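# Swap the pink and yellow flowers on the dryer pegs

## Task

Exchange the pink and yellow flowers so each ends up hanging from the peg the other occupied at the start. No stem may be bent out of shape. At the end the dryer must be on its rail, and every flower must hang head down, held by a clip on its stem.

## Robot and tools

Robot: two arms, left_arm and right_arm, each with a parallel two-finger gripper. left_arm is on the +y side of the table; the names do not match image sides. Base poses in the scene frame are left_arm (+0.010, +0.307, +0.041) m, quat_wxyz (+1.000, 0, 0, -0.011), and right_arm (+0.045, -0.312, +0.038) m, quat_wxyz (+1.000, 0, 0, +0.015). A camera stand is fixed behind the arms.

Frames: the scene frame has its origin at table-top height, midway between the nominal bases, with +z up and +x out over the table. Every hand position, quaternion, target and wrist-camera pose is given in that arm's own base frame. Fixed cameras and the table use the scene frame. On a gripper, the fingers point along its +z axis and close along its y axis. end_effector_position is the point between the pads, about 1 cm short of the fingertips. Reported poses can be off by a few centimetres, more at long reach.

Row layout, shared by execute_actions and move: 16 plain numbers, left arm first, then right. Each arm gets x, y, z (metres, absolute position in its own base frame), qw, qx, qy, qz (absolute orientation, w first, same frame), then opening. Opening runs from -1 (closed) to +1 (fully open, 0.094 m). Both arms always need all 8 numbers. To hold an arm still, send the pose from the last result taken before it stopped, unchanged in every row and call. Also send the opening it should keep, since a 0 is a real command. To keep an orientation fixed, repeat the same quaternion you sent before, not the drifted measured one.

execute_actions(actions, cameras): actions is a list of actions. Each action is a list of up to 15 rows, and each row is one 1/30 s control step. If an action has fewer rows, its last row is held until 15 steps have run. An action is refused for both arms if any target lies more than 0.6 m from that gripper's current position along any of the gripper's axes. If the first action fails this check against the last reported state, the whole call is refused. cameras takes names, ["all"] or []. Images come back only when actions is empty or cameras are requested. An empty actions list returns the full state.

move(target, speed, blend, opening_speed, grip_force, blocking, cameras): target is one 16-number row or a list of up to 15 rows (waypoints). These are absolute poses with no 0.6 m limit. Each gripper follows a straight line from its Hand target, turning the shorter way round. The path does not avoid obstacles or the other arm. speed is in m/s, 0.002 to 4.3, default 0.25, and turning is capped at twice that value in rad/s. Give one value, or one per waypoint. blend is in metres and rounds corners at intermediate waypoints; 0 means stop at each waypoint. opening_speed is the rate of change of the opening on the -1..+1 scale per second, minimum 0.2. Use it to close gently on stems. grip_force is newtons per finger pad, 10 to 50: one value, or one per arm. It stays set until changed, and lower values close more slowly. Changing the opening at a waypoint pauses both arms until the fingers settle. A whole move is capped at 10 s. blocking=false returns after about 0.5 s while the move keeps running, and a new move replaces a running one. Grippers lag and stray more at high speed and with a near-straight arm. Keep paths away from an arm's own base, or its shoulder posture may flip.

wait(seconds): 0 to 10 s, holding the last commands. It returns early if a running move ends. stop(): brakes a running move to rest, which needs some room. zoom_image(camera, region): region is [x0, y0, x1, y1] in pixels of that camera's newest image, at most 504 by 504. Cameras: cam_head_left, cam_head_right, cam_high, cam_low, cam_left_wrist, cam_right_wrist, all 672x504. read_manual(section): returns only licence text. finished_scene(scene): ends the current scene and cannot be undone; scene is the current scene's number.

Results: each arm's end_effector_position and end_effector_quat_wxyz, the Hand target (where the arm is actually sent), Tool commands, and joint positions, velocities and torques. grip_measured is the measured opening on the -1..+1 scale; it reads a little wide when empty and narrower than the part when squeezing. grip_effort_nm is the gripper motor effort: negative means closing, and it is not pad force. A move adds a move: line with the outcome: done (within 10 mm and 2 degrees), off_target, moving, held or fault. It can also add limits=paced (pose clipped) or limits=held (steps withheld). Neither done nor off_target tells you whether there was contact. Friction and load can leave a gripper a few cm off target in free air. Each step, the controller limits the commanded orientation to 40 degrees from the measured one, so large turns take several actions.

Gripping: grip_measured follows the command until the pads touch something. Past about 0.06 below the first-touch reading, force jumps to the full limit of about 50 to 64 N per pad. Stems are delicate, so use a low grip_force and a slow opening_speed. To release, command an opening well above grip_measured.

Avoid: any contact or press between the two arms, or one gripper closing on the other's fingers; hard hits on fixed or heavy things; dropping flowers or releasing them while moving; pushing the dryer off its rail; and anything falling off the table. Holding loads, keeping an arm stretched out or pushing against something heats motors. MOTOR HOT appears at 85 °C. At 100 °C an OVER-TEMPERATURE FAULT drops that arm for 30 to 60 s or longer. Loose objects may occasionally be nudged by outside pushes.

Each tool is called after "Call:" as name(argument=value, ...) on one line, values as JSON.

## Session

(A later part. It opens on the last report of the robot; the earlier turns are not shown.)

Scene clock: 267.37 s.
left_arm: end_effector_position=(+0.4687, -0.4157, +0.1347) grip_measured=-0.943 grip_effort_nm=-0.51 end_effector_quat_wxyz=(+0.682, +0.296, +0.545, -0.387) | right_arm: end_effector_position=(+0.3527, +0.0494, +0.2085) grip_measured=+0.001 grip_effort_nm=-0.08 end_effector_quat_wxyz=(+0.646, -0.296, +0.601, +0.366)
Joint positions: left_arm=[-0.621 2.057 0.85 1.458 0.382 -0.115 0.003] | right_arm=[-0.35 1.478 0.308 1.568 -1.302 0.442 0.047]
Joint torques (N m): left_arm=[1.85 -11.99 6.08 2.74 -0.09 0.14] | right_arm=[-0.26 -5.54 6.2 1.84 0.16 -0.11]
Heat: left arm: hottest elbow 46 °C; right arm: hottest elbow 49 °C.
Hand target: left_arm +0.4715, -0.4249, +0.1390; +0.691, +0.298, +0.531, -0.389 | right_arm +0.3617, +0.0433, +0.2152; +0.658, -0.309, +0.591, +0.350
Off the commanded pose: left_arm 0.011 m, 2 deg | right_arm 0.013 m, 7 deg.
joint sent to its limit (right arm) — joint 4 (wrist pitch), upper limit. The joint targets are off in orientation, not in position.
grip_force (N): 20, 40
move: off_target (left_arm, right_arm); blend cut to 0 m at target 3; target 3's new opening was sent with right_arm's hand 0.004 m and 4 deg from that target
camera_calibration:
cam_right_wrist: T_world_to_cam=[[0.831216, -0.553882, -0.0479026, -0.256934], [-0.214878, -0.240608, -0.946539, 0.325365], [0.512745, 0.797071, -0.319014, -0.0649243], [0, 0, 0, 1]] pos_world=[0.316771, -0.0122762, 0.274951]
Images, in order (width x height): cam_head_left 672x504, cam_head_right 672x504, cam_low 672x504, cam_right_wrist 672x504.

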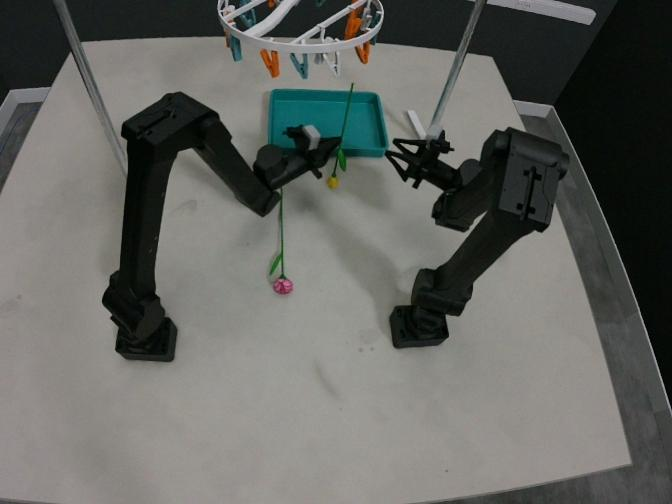

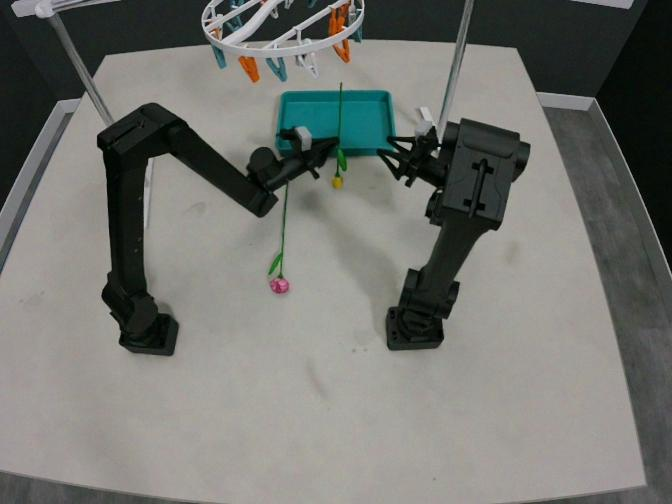

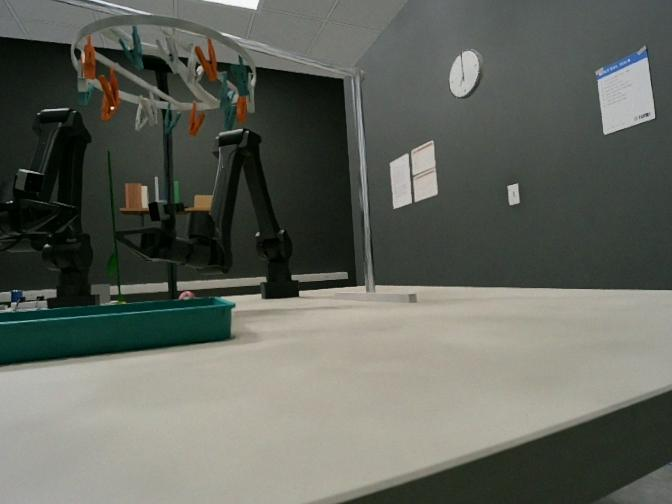

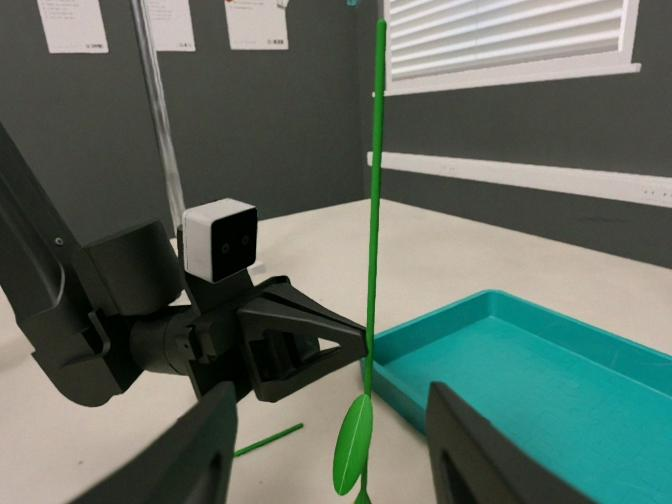

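Call:
zoom_image(camera="cam_right_wrist", region=[330, 200, 410, 260])

Call:
zoom_image(camera="cam_head_left", region=[300, 70, 380, 200])

Call:
zoom_image(camera="cam_head_right", region=[300, 70, 380, 200])

Scaled by 6.300 from the camera's 672x504 image, which has a finer 960x720 frame.

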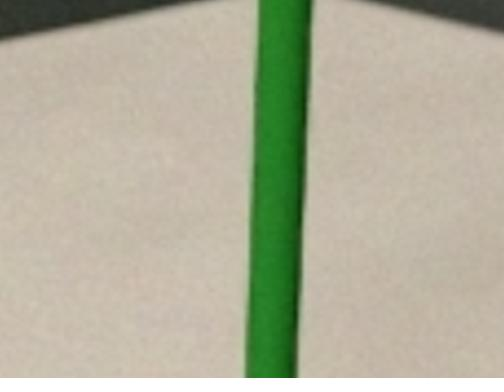

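Scaled by 3.877 from the camera's 672x504 image, which has a finer 960x720 frame.

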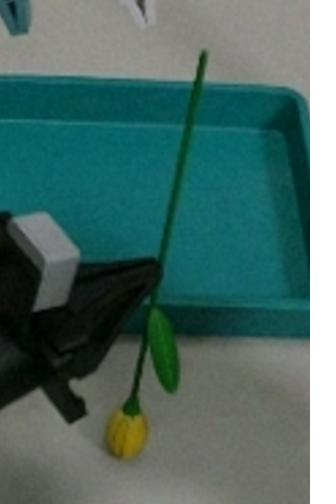

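Scaled by 3.877 from the camera's 672x504 image, which has a finer 960x720 frame.

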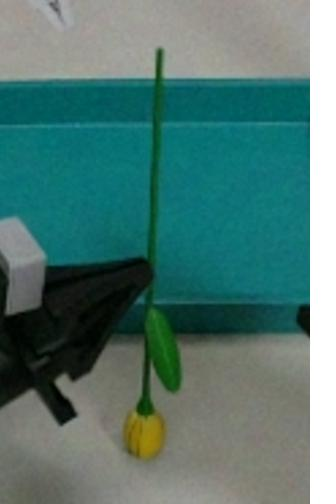

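Call:
move(target=[0.472, -0.4251, 0.139, 0.69152, 0.29838, 0.53062, -0.38885, -1.0, 0.428, 0.1226, 0.213, 0.67971, -0.3051, 0.55042, 0.37677, -0.1], speed=0.2, cameras=["cam_right_wrist"])

Call:
zoom_image(camera="cam_right_wrist", region=[280, 280, 400, 370])

Scene clock: 281.93 s.
left_arm: end_effector_position=(+0.4687, -0.4157, +0.1347) grip_measured=-0.943 grip_effort_nm=-0.51 end_effector_quat_wxyz=(+0.682, +0.296, +0.545, -0.387) | right_arm: end_effector_position=(+0.4191, +0.1194, +0.2074) grip_measured=-0.099 grip_effort_nm=-0.07 end_effector_quat_wxyz=(+0.668, -0.293, +0.567, +0.383)
Joint positions: left_arm=[-0.621 2.057 0.85 1.458 0.382 -0.115 0.003] | right_arm=[-0.073 1.644 0.451 1.568 -1.039 0.37 0.042]
Joint torques (N m): left_arm=[1.85 -11.93 6.08 2.74 -0.09 0.14] | right_arm=[1.26 -8.23 6.11 1.99 0.29 -0.12]
Heat: left arm: hottest elbow 46 °C; right arm: hottest elbow 47 °C.
Hand target: left_arm +0.4715, -0.4249, +0.1390; +0.691, +0.298, +0.531, -0.389 | right_arm +0.4276, +0.1226, +0.2131; +0.678, -0.306, +0.554, +0.375
Off the commanded pose: left_arm 0.011 m, 2 deg | right_arm 0.011 m, 3 deg.
joint sent to its limit (right arm) — joint 4 (wrist pitch), upper limit. The joint targets still meet the commanded pose.
grip_force (N): 20, 40
move: off_target (left_arm, right_arm)
camera_calibration:
cam_right_wrist: T_world_to_cam=[[0.845953, -0.532282, -0.0322269, -0.285384], [-0.153711, -0.185531, -0.970542, 0.328208], [0.510623, 0.825987, -0.238768, -0.17429], [0, 0, 0, 1]] pos_world=[0.380867, 0.0529495, 0.267727]
Images, in order (width x height): cam_right_wrist 672x504.

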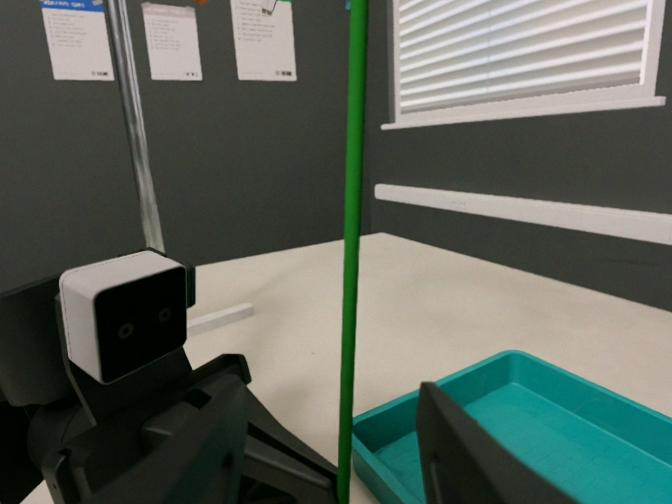

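Scaled by 4.200 from the camera's 672x504 image, which has a finer 960x720 frame.

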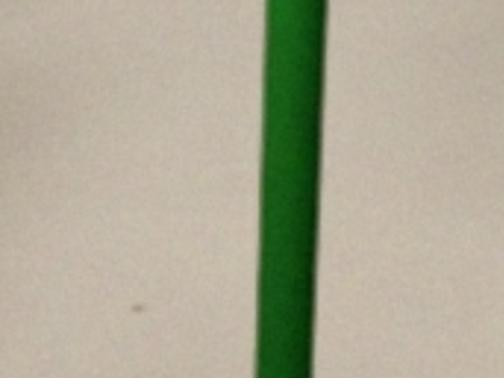

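Call:
move(target=[0.472, -0.4251, 0.139, 0.69152, 0.29838, 0.53062, -0.38885, -1.0, 0.4523, 0.1555, 0.215, 0.67971, -0.3051, 0.55042, 0.37677, -0.3], speed=0.12, cameras=["cam_right_wrist"])

Call:
zoom_image(camera="cam_right_wrist", region=[260, 360, 420, 500])

Scene clock: 289.97 s.
left_arm: end_effector_position=(+0.4687, -0.4157, +0.1347) grip_measured=-0.943 grip_effort_nm=-0.51 end_effector_quat_wxyz=(+0.682, +0.296, +0.545, -0.387) | right_arm: end_effector_position=(+0.4419, +0.1513, +0.2117) grip_measured=-0.299 grip_effort_nm=-0.08 end_effector_quat_wxyz=(+0.675, -0.297, +0.558, +0.381)
Joint positions: left_arm=[-0.621 2.057 0.85 1.458 0.382 -0.115 0.003] | right_arm=[0.023 1.67 0.514 1.511 -0.951 0.318 0.033]
Joint torques (N m): left_arm=[1.9 -11.93 6.08 2.76 -0.09 0.14] | right_arm=[1.14 -9.29 6.53 1.24 0.28 -0.12]
Heat: left arm: hottest elbow 46 °C; right arm: hottest elbow 46 °C.
Hand target: left_arm +0.4715, -0.4249, +0.1390; +0.691, +0.298, +0.531, -0.389 | right_arm +0.4519, +0.1554, +0.2150; +0.680, -0.305, +0.550, +0.377
Off the commanded pose: left_arm 0.011 m, 2 deg | right_arm 0.012 m, 1 deg.
grip_force (N): 20, 40
move: off_target (left_arm, right_arm)
camera_calibration:
cam_right_wrist: T_world_to_cam=[[0.848053, -0.529705, -0.0147519, -0.29258], [-0.130388, -0.181606, -0.974689, 0.331817], [0.513619, 0.828512, -0.223079, -0.21626], [0, 0, 0, 1]] pos_world=[0.402464, 0.0844528, 0.270859]
Images, in order (width x height): cam_right_wrist 672x504.

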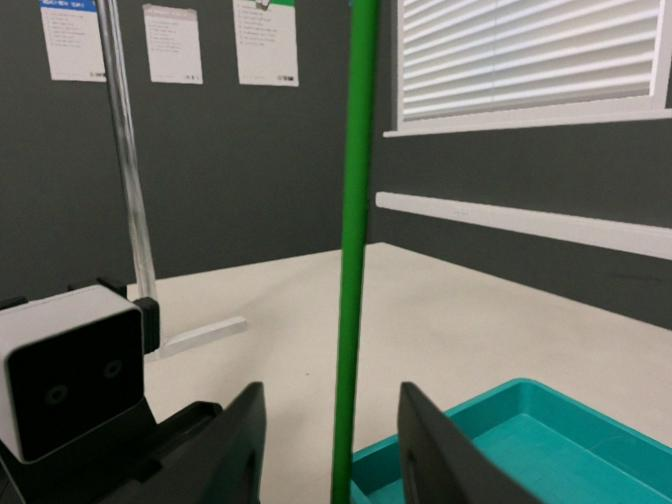

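Scaled by 3.150 from the camera's 672x504 image, which has a finer 960x720 frame.

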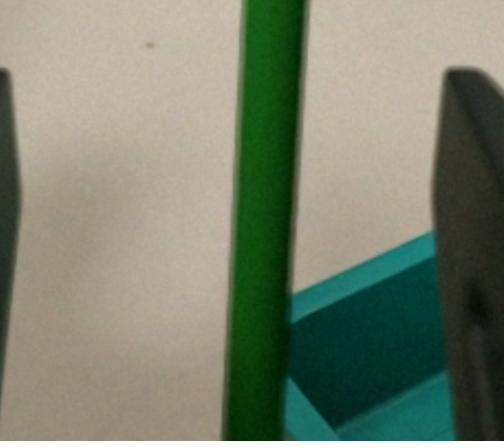

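Call:
move(target=[0.472, -0.4251, 0.139, 0.69152, 0.29838, 0.53062, -0.38885, -1.0, 0.4563, 0.1527, 0.215, 0.67971, -0.3051, 0.55042, 0.37677, -0.4], speed=0.06, cameras=["cam_right_wrist"])

Call:
zoom_image(camera="cam_right_wrist", region=[260, 360, 420, 500])

Scene clock: 294.10 s.
left_arm: end_effector_position=(+0.4687, -0.4157, +0.1347) grip_measured=-0.943 grip_effort_nm=-0.51 end_effector_quat_wxyz=(+0.682, +0.296, +0.545, -0.387) | right_arm: end_effector_position=(+0.4453, +0.1516, +0.2124) grip_measured=-0.398 grip_effort_nm=-0.08 end_effector_quat_wxyz=(+0.676, -0.299, +0.556, +0.381)
Joint positions: left_arm=[-0.621 2.057 0.85 1.458 0.382 -0.115 0.003] | right_arm=[0.023 1.676 0.525 1.511 -0.953 0.317 0.028]
Joint torques (N m): left_arm=[1.85 -11.99 6.06 2.74 -0.09 0.14] | right_arm=[0.73 -9.35 6.58 1.22 0.08 -0.08]
Heat: left arm: hottest elbow 46 °C; right arm: hottest elbow 45 °C.
Hand target: left_arm +0.4715, -0.4249, +0.1390; +0.691, +0.298, +0.531, -0.389 | right_arm +0.4559, +0.1526, +0.2151; +0.680, -0.305, +0.550, +0.377
Off the commanded pose: left_arm 0.011 m, 2 deg | right_arm 0.011 m, 1 deg.
grip_force (N): 20, 40
move: off_target (left_arm, right_arm)
camera_calibration:
cam_right_wrist: T_world_to_cam=[[0.84936, -0.527724, -0.00969041, -0.297197], [-0.124907, -0.183129, -0.975122, 0.330806], [0.512821, 0.82944, -0.221459, -0.218236], [0, 0, 0, 1]] pos_world=[0.405663, 0.0847562, 0.271366]
Images, in order (width x height): cam_right_wrist 672x504.

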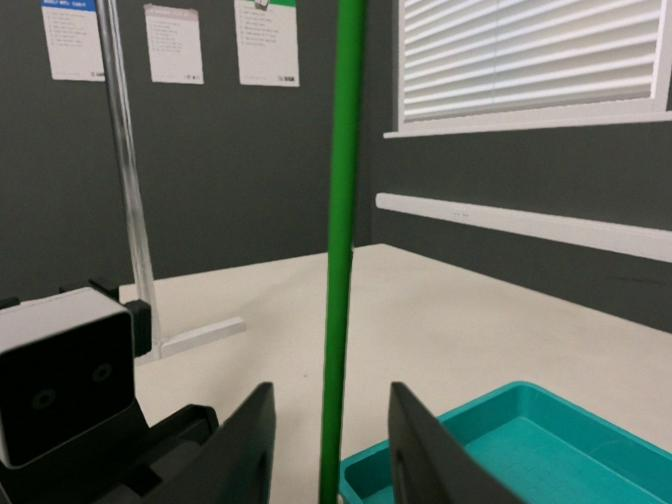

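Scaled by 3.150 from the camera's 672x504 image, which has a finer 960x720 frame.

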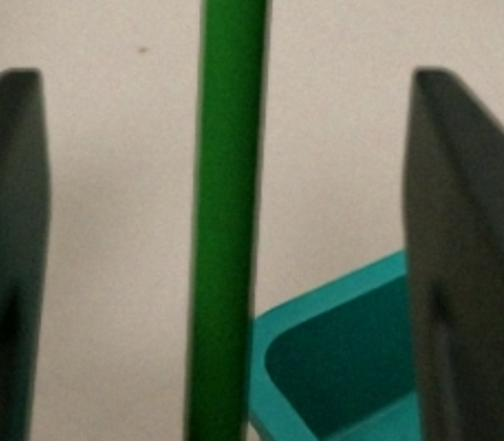

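Call:
move(target=[[0.472, -0.4251, 0.139, 0.69152, 0.29838, 0.53062, -0.38885, -1.0, 0.4563, 0.1527, 0.215, 0.67971, -0.3051, 0.55042, 0.37677, -0.8], [0.472, -0.4251, 0.139, 0.69152, 0.29838, 0.53062, -0.38885, -1.0, 0.4563, 0.1527, 0.215, 0.67971, -0.3051, 0.55042, 0.37677, -1.0]], grip_force=[20, 20], speed=0.1, cameras=["cam_right_wrist"])

Scene clock: 301.47 s.
left_arm: end_effector_position=(+0.4693, -0.4160, +0.1347) grip_measured=-0.943 grip_effort_nm=-0.51 end_effector_quat_wxyz=(+0.682, +0.296, +0.545, -0.387) | right_arm: end_effector_position=(+0.4450, +0.1518, +0.2121) grip_measured=-0.906 grip_effort_nm=-0.46 end_effector_quat_wxyz=(+0.675, -0.300, +0.556, +0.382)
Joint positions: left_arm=[-0.621 2.058 0.852 1.458 0.381 -0.115 0.003] | right_arm=[0.023 1.677 0.525 1.511 -0.956 0.317 0.004]
Joint torques (N m): left_arm=[1.85 -12.04 5.96 2.76 -0.08 0.14] | right_arm=[0.85 -9.29 6.58 1.16 0.18 -0.09]
Heat: left arm: hottest elbow 45 °C; right arm: hottest elbow 44 °C.
Hand target: left_arm +0.4715, -0.4249, +0.1391; +0.691, +0.298, +0.531, -0.389 | right_arm +0.4559, +0.1526, +0.2149; +0.680, -0.305, +0.551, +0.377
Off the commanded pose: left_arm 0.010 m, 2 deg | right_arm 0.012 m, 1 deg.
grip_force (N): 20, 20
move: off_target (right_arm); target 2's new opening was sent with right_arm's hand 0.011 m and 1 deg from that target
camera_calibration:
cam_right_wrist: T_world_to_cam=[[0.850492, -0.525901, -0.00950339, -0.297671], [-0.124822, -0.184245, -0.974922, 0.330642], [0.510962, 0.83035, -0.222343, -0.217482], [0, 0, 0, 1]] pos_world=[0.405563, 0.0849593, 0.271166]
Images, in order (width x height): cam_right_wrist 672x504.

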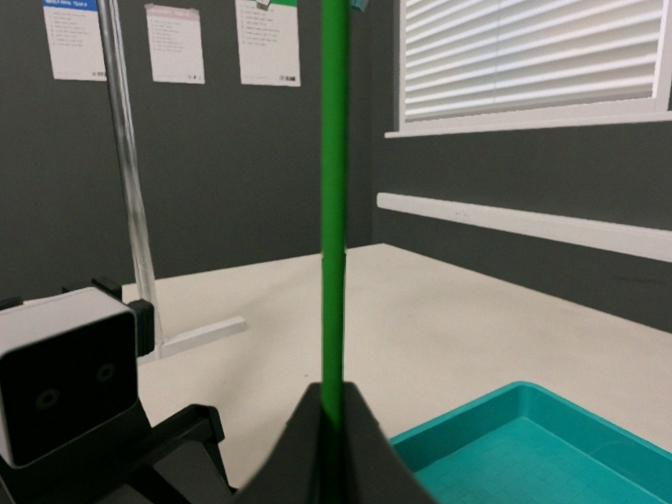

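Call:
move(target=[[0.472, -0.4251, 0.139, 0.69152, 0.29838, 0.53062, -0.38885, -0.5, 0.4563, 0.1527, 0.215, 0.67971, -0.3051, 0.55042, 0.37677, -1.0], [0.41, -0.322, 0.119, 0.69152, 0.29838, 0.53062, -0.38885, -0.5, 0.4563, 0.1527, 0.215, 0.67971, -0.3051, 0.55042, 0.37677, -1.0], [0.447, -0.114, 0.3613, 0.78059, 0.21922, 0.42382, -0.40375, 0.1, 0.462, 0.25, 0.208, 0.71495, -0.2532, 0.5687, 0.31832, -1.0], [0.447, -0.114, 0.3613, 0.78059, 0.21922, 0.42382, -0.40375, 0.1, 0.466, 0.408, 0.208, 0.74945, -0.1997, 0.57507, 0.26025, -1.0]], blend=[0, 0.02, 0.0, 0], speed=0.25, opening_speed=0.8, cameras=["all"])

Scene clock: 330.07 s.
left_arm: end_effector_position=(+0.4420, -0.1176, +0.3387) grip_measured=+0.098 grip_effort_nm=0.06 end_effector_quat_wxyz=(+0.752, +0.209, +0.488, -0.390) | right_arm: end_effector_position=(+0.4571, +0.3989, +0.2074) grip_measured=-0.906 grip_effort_nm=-0.48 end_effector_quat_wxyz=(+0.747, -0.198, +0.578, +0.263)
Joint positions: left_arm=[0.011 1.45 0.559 1.55 0.778 -0.572 0.052] | right_arm=[0.737 1.827 0.757 1.327 0.066 -0.008 0.004]
Joint torques (N m): left_arm=[3.02 -8 8.47 2 -0.32 -0.05] | right_arm=[0.67 -13.04 7.61 1.54 0.05 -0.07]
Heat: left arm: hottest elbow 46 °C; right arm: hottest elbow 41 °C.
Hand target: left_arm +0.4460, -0.1142, +0.3614; +0.768, +0.217, +0.465, -0.384 | right_arm +0.4655, +0.4076, +0.2079; +0.749, -0.200, +0.575, +0.260
Off the commanded pose: left_arm 0.023 m, 8 deg | right_arm 0.013 m, 1 deg.
joint sent to its limit (left arm) — joint 4 (wrist pitch), upper limit. The joint targets are off in orientation, not in position.
grip_force (N): 20, 20
move: off_target (left_arm, right_arm); target 3's new opening was sent with left_arm's hand 0.023 m and 8 deg from that target
camera_calibration:
cam_left_wrist: T_world_to_cam=[[-0.785146, -0.616717, 0.056624, 0.255222], [-0.0337244, -0.0487191, -0.998243, 0.385067], [0.618392, -0.785676, 0.0174532, -0.279245], [0, 0, 0, 1]] pos_world=[0.386055, -0.043236, 0.374812]
cam_right_wrist: T_world_to_cam=[[0.624392, -0.781111, 0.00104057, 0.0249107], [-0.132901, -0.107549, -0.985277, 0.348321], [0.769722, 0.615061, -0.170962, -0.472928], [0, 0, 0, 1]] pos_world=[0.394761, 0.347799, 0.262314]

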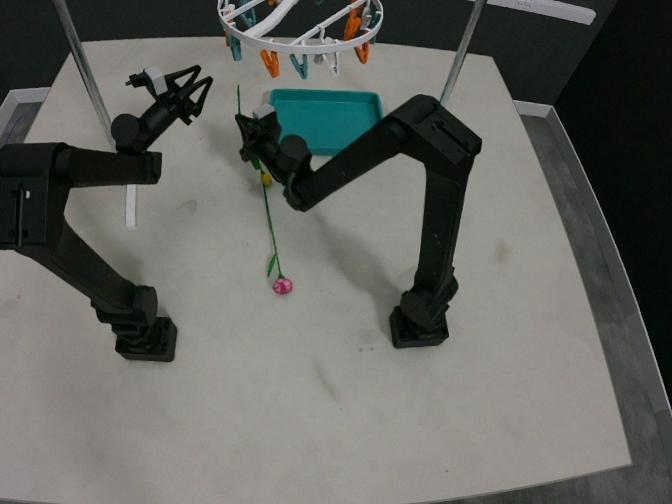

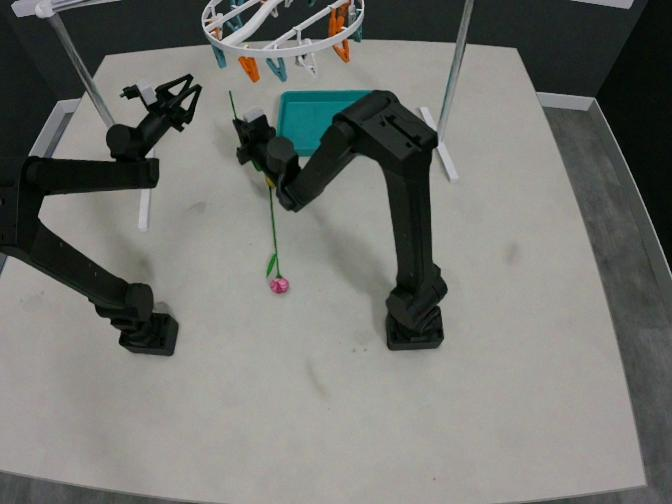

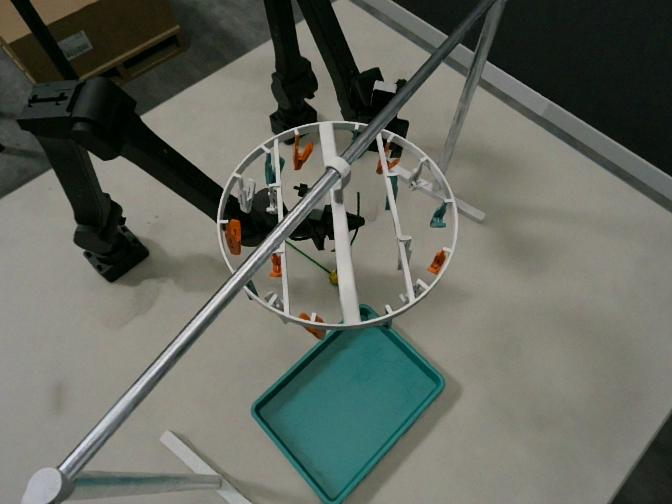

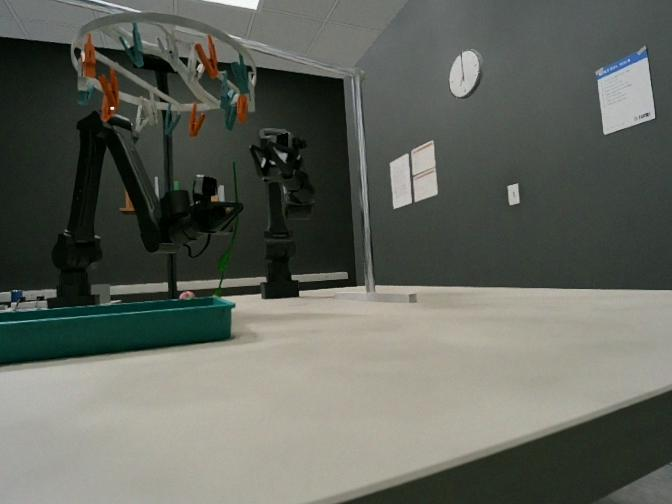

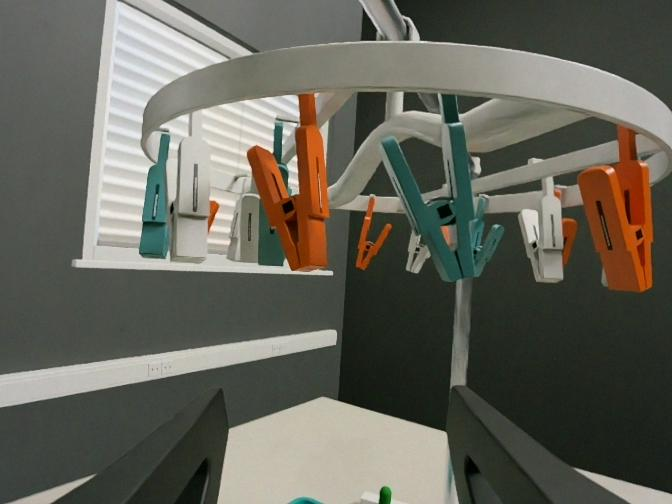

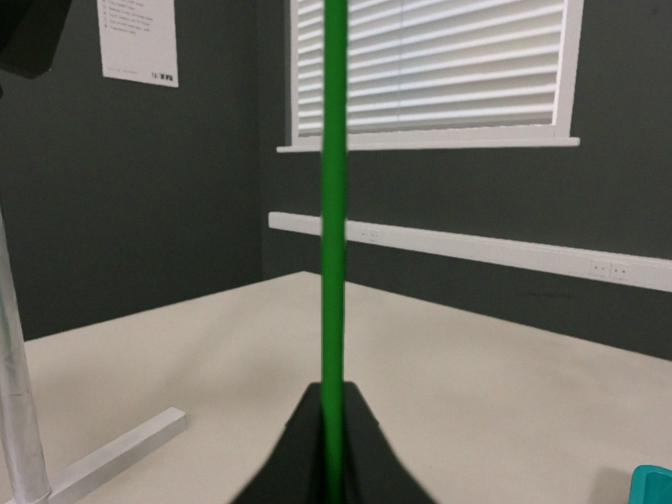

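Call:
zoom_image(camera="cam_head_left", region=[210, 20, 390, 110])

Call:
zoom_image(camera="cam_head_right", region=[200, 20, 380, 110])

Call:
zoom_image(camera="cam_low", region=[60, 0, 340, 300])

Scaled by 2.800 from the camera's 672x504 image, which has a finer 960x720 frame.

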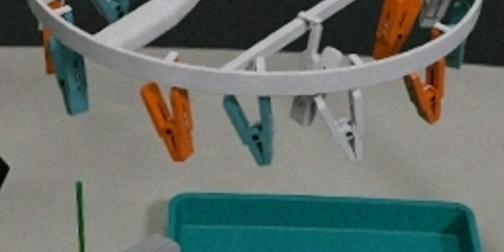

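Scaled by 2.800 from the camera's 672x504 image, which has a finer 960x720 frame.

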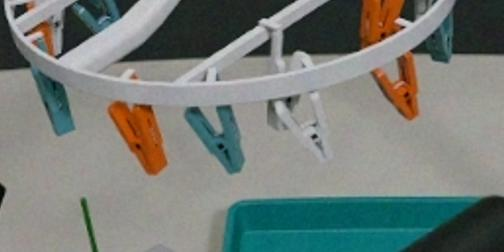

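Scaled by 1.680 from the camera's 672x504 image, which has a finer 960x720 frame.

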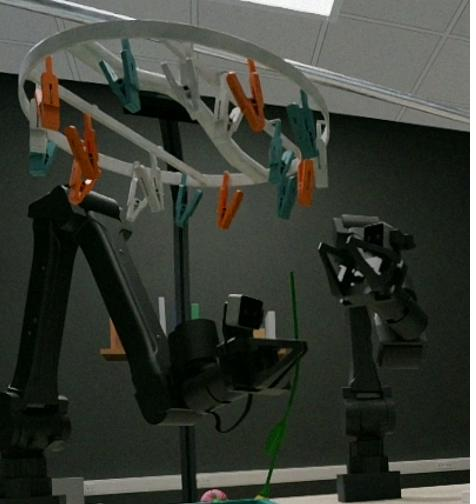

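Call:
move(target=[0.4435, -0.1627, 0.42, 0.78059, 0.21922, 0.42382, -0.40375, 0.2, 0.466, 0.408, 0.208, 0.74945, -0.1997, 0.57507, 0.26025, -1.0], grip_force=[40, 20], speed=0.15, cameras=["cam_left_wrist"])

Scene clock: 378.80 s.
left_arm: end_effector_position=(+0.4397, -0.1576, +0.3945) grip_measured=+0.198 grip_effort_nm=0.06 end_effector_quat_wxyz=(+0.769, +0.208, +0.446, -0.408) | right_arm: end_effector_position=(+0.4572, +0.3989, +0.2075) grip_measured=-0.906 grip_effort_nm=-0.48 end_effector_quat_wxyz=(+0.747, -0.198, +0.578, +0.263)
Joint positions: left_arm=[-0.108 1.376 0.631 1.465 0.674 -0.553 0.056] | right_arm=[0.737 1.827 0.757 1.327 0.067 -0.009 0.004]
Joint torques (N m): left_arm=[1.85 -8.06 9.83 0.85 -0.32 0.17] | right_arm=[0.56 -13.16 7.66 1.47 0.06 -0.06]
Heat: left arm: hottest elbow 48 °C; right arm: hottest elbow 43 °C.
Hand target: left_arm +0.4421, -0.1621, +0.4196; +0.781, +0.219, +0.424, -0.404 | right_arm +0.4656, +0.4076, +0.2081; +0.750, -0.200, +0.575, +0.260
Off the commanded pose: left_arm 0.026 m, 3 deg | right_arm 0.013 m, 1 deg.
grip_force (N): 40, 20
move: off_target (left_arm, right_arm)
camera_calibration:
cam_left_wrist: T_world_to_cam=[[-0.80684, -0.589683, 0.0358229, 0.247614], [0.0341377, -0.107074, -0.993665, 0.397935], [0.589783, -0.800505, 0.106522, -0.335106], [0, 0, 0, 1]] pos_world=[0.38384, -0.0796321, 0.42224]
Images, in order (width x height): cam_left_wrist 672x504.

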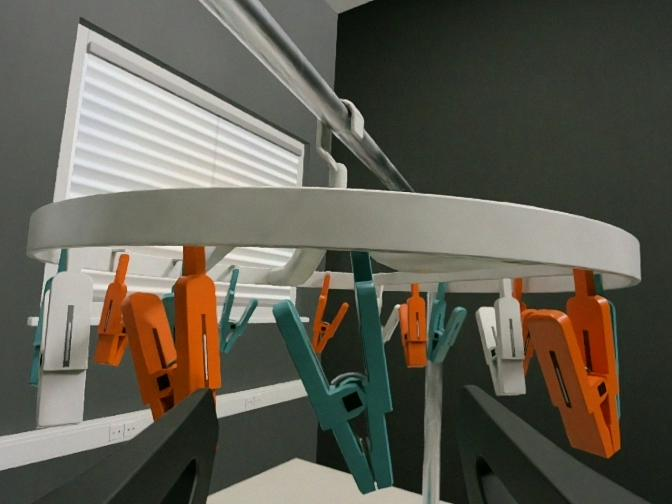

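Call:
move(target=[0.468, -0.197, 0.436, 0.78059, 0.21922, 0.42382, -0.40375, 0.15, 0.466, 0.408, 0.208, 0.74945, -0.1997, 0.57507, 0.26025, -1.0], speed=0.12, cameras=["cam_left_wrist", "cam_low"])

Call:
zoom_image(camera="cam_low", region=[180, 80, 330, 300])

Scene clock: 387.50 s.
left_arm: end_effector_position=(+0.4589, -0.1905, +0.4186) grip_measured=+0.152 grip_effort_nm=-0.12 end_effector_quat_wxyz=(+0.773, +0.212, +0.438, -0.406) | right_arm: end_effector_position=(+0.4572, +0.3989, +0.2075) grip_measured=-0.906 grip_effort_nm=-0.48 end_effector_quat_wxyz=(+0.747, -0.198, +0.578, +0.263)
Joint positions: left_arm=[-0.189 1.389 0.724 1.364 0.616 -0.485 0.054] | right_arm=[0.737 1.827 0.757 1.327 0.067 -0.009 0.004]
Joint torques (N m): left_arm=[1.85 -7.06 10.45 0.91 -0.29 0.16] | right_arm=[0.85 -13.27 7.65 1.52 0.06 -0.06]
Heat: left arm: hottest elbow 49 °C; right arm: hottest elbow 43 °C.
Hand target: left_arm +0.4668, -0.1965, +0.4357; +0.781, +0.219, +0.424, -0.404 | right_arm +0.4656, +0.4076, +0.2081; +0.750, -0.200, +0.575, +0.260
Off the commanded pose: left_arm 0.021 m, 2 deg | right_arm 0.013 m, 1 deg.
grip_force (N): 40, 20
move: off_target (left_arm, right_arm)
camera_calibration:
cam_left_wrist: T_world_to_cam=[[-0.807803, -0.589151, 0.0188799, 0.250487], [0.054713, -0.106833, -0.99277, 0.407938], [0.586908, -0.80093, 0.118534, -0.379167], [0, 0, 0, 1]] pos_world=[0.402561, -0.112531, 0.445204]
Images, in order (width x height): cam_low 672x504, cam_left_wrist 672x504.

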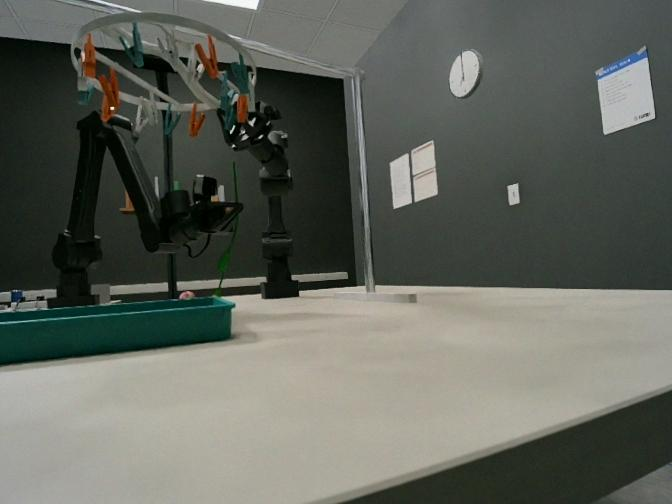

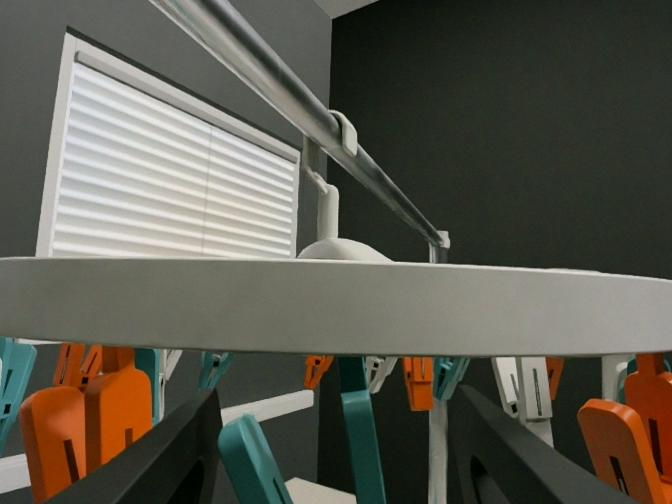

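Scaled by 2.291 from the camera's 672x504 image, which has a finer 960x720 frame.

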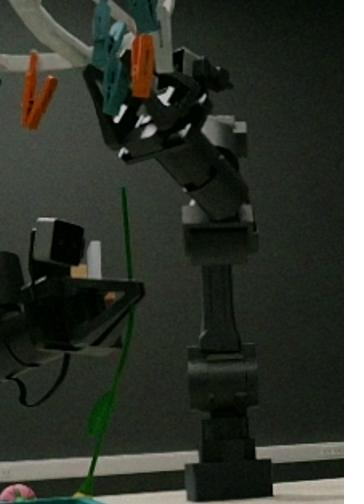

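Call:
move(target=[0.4738, -0.199, 0.4285, 0.78059, 0.21922, 0.42382, -0.40375, 0.2, 0.466, 0.408, 0.208, 0.74945, -0.1997, 0.57507, 0.26025, -1.0], speed=0.08, cameras=["cam_left_wrist"])

Scene clock: 398.50 s.
left_arm: end_effector_position=(+0.4678, -0.1922, +0.4072) grip_measured=+0.198 grip_effort_nm=0.06 end_effector_quat_wxyz=(+0.768, +0.209, +0.448, -0.407) | right_arm: end_effector_position=(+0.4572, +0.3989, +0.2075) grip_measured=-0.906 grip_effort_nm=-0.48 end_effector_quat_wxyz=(+0.747, -0.198, +0.578, +0.263)
Joint positions: left_arm=[-0.189 1.419 0.73 1.364 0.614 -0.483 0.056] | right_arm=[0.737 1.827 0.757 1.327 0.067 -0.009 0.004]
Joint torques (N m): left_arm=[1.73 -7.41 10.35 1.88 -0.28 0.17] | right_arm=[0.67 -13.04 7.71 1.5 0.05 -0.07]
Heat: left arm: hottest elbow 53 °C; right arm: hottest elbow 43 °C.
Hand target: left_arm +0.4725, -0.1986, +0.4279; +0.780, +0.219, +0.424, -0.404 | right_arm +0.4656, +0.4076, +0.2081; +0.750, -0.200, +0.575, +0.260
Off the commanded pose: left_arm 0.023 m, 3 deg | right_arm 0.013 m, 1 deg.
grip_force (N): 40, 20
move: off_target (left_arm, right_arm)
camera_calibration:
cam_left_wrist: T_world_to_cam=[[-0.806027, -0.590883, 0.0343182, 0.249394], [0.0324099, -0.101957, -0.994261, 0.407934], [0.590991, -0.800288, 0.10133, -0.379093], [0, 0, 0, 1]] pos_world=[0.411837, -0.114429, 0.435447]
Images, in order (width x height): cam_left_wrist 672x504.

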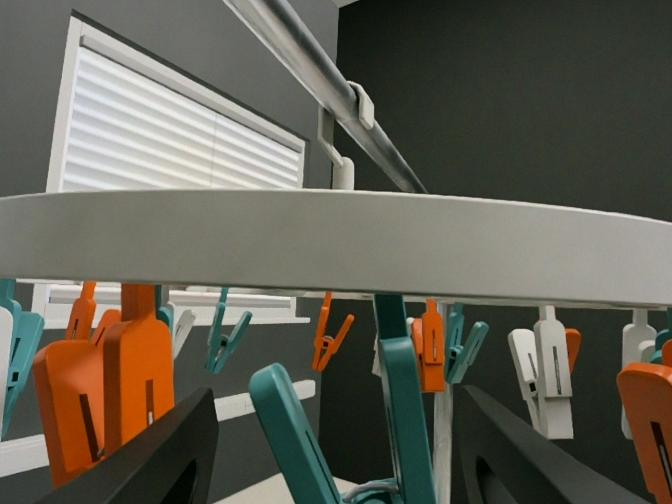

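Call:
move(target=[0.4708, -0.2012, 0.4325, 0.78059, 0.21922, 0.42382, -0.40375, 0.15, 0.466, 0.408, 0.208, 0.74945, -0.1997, 0.57507, 0.26025, -1.0], speed=0.08, cameras=["cam_left_wrist"])

Scene clock: 406.07 s.
left_arm: end_effector_position=(+0.4671, -0.1945, +0.4077) grip_measured=+0.152 grip_effort_nm=-0.12 end_effector_quat_wxyz=(+0.769, +0.209, +0.447, -0.407) | right_arm: end_effector_position=(+0.4572, +0.3989, +0.2075) grip_measured=-0.906 grip_effort_nm=-0.48 end_effector_quat_wxyz=(+0.747, -0.198, +0.578, +0.263)
Joint positions: left_arm=[-0.195 1.419 0.73 1.364 0.609 -0.478 0.054] | right_arm=[0.737 1.827 0.757 1.327 0.067 -0.009 0.004]
Joint torques (N m): left_arm=[1.73 -8.47 10.22 1.24 -0.27 0.18] | right_arm=[0.56 -13.16 7.68 1.43 0.06 -0.06]
Heat: left arm: hottest elbow 55 °C; right arm: hottest elbow 43 °C.
Hand target: left_arm +0.4694, -0.2007, +0.4320; +0.780, +0.219, +0.424, -0.404 | right_arm +0.4656, +0.4076, +0.2081; +0.750, -0.200, +0.575, +0.260
Off the commanded pose: left_arm 0.026 m, 3 deg | right_arm 0.013 m, 1 deg.
grip_force (N): 40, 20
move: off_target (left_arm, right_arm)
camera_calibration:
cam_left_wrist: T_world_to_cam=[[-0.806201, -0.590736, 0.0327268, 0.248244], [0.0350327, -0.102882, -0.994076, 0.406748], [0.590604, -0.800279, 0.103639, -0.381397], [0, 0, 0, 1]] pos_world=[0.41114, -0.11673, 0.435742]
Images, in order (width x height): cam_left_wrist 672x504.

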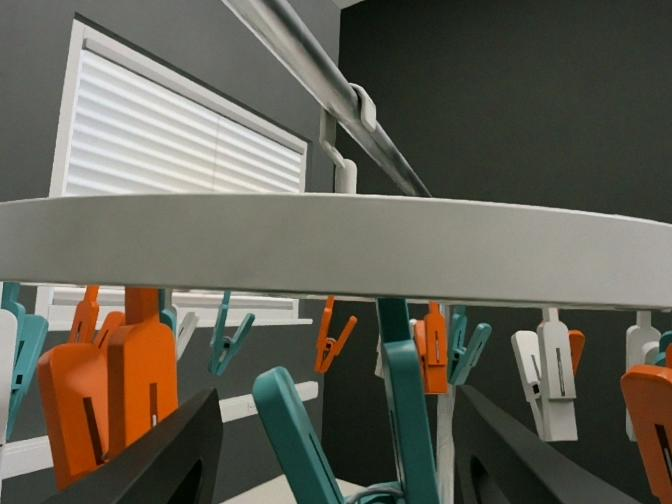

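Call:
move(target=[0.4665, -0.2045, 0.437, 0.78059, 0.21922, 0.42382, -0.40375, 0.15, 0.466, 0.408, 0.208, 0.74945, -0.1997, 0.57507, 0.26025, -1.0], speed=0.08, cameras=["cam_left_wrist"])

Scene clock: 408.33 s.
left_arm: end_effector_position=(+0.4667, -0.1986, +0.4076) grip_measured=+0.152 grip_effort_nm=-0.12 end_effector_quat_wxyz=(+0.768, +0.209, +0.449, -0.407) | right_arm: end_effector_position=(+0.4572, +0.3989, +0.2075) grip_measured=-0.906 grip_effort_nm=-0.48 end_effector_quat_wxyz=(+0.747, -0.198, +0.578, +0.263)
Joint positions: left_arm=[-0.206 1.416 0.73 1.352 0.601 -0.47 0.054] | right_arm=[0.737 1.827 0.757 1.327 0.067 -0.009 0.004]
Joint torques (N m): left_arm=[1.73 -9.58 9.98 0.92 -0.28 0.18] | right_arm=[0.56 -13.16 7.69 1.47 0.06 -0.05]
Heat: left arm: hottest elbow 55 °C; right arm: hottest elbow 43 °C.
Hand target: left_arm +0.4650, -0.2038, +0.4365; +0.781, +0.219, +0.424, -0.404 | right_arm +0.4656, +0.4076, +0.2081; +0.750, -0.200, +0.575, +0.260
Off the commanded pose: left_arm 0.030 m, 3 deg | right_arm 0.013 m, 1 deg.
grip_force (N): 40, 20
move: off_target (left_arm, right_arm)
camera_calibration:
cam_left_wrist: T_world_to_cam=[[-0.806015, -0.590858, 0.0350108, 0.244426], [0.0311376, -0.101396, -0.994359, 0.408437], [0.591075, -0.800378, 0.100125, -0.383273], [0, 0, 0, 1]] pos_world=[0.410836, -0.120929, 0.43595]
Images, in order (width x height): cam_left_wrist 672x504.

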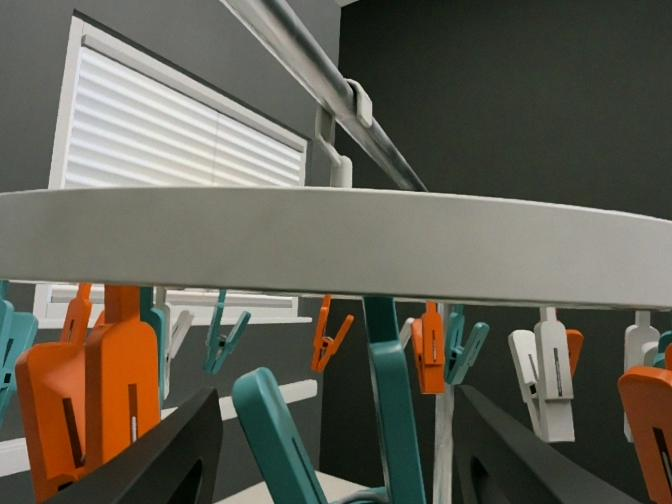

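Call:
move(target=[0.4665, -0.205, 0.4415, 0.78059, 0.21922, 0.42382, -0.40375, 0.15, 0.466, 0.408, 0.208, 0.74945, -0.1997, 0.57507, 0.26025, -1.0], speed=0.08, cameras=["cam_left_wrist"])

Scene clock: 411.77 s.
left_arm: end_effector_position=(+0.4662, -0.1988, +0.4092) grip_measured=+0.152 grip_effort_nm=-0.12 end_effector_quat_wxyz=(+0.766, +0.209, +0.451, -0.407) | right_arm: end_effector_position=(+0.4572, +0.3989, +0.2075) grip_measured=-0.906 grip_effort_nm=-0.48 end_effector_quat_wxyz=(+0.747, -0.198, +0.578, +0.263)
Joint positions: left_arm=[-0.207 1.407 0.73 1.337 0.601 -0.469 0.054] | right_arm=[0.737 1.827 0.757 1.327 0.067 -0.009 0.004]
Joint torques (N m): left_arm=[1.67 -9.58 10.41 0.91 -0.27 0.16] | right_arm=[0.44 -13.16 7.72 1.52 0.05 -0.07]
Heat: left arm: hottest elbow 56 °C; right arm: hottest elbow 43 °C.
Hand target: left_arm +0.4646, -0.2042, +0.4410; +0.781, +0.219, +0.424, -0.404 | right_arm +0.4656, +0.4076, +0.2081; +0.750, -0.200, +0.575, +0.260
Off the commanded pose: left_arm 0.033 m, 4 deg | right_arm 0.013 m, 1 deg.
grip_force (N): 40, 20
move: off_target (left_arm, right_arm)
camera_calibration:
cam_left_wrist: T_world_to_cam=[[-0.805575, -0.591245, 0.0384382, 0.242182], [0.0259408, -0.100009, -0.994648, 0.412856], [0.591925, -0.800267, 0.095902, -0.381881], [0, 0, 0, 1]] pos_world=[0.410431, -0.121128, 0.43796]
Images, in order (width x height): cam_left_wrist 672x504.

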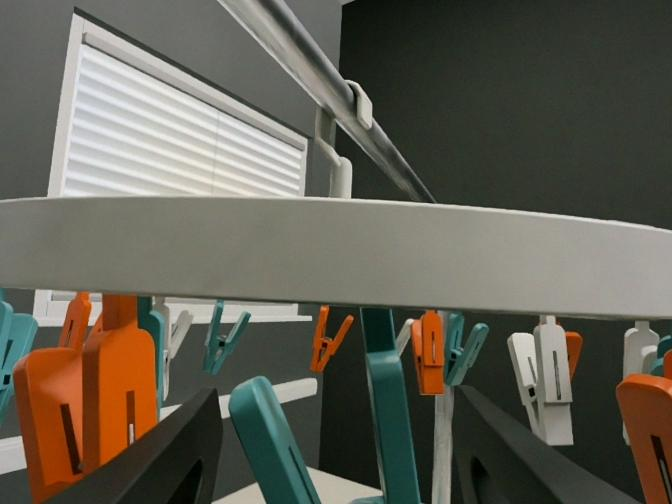

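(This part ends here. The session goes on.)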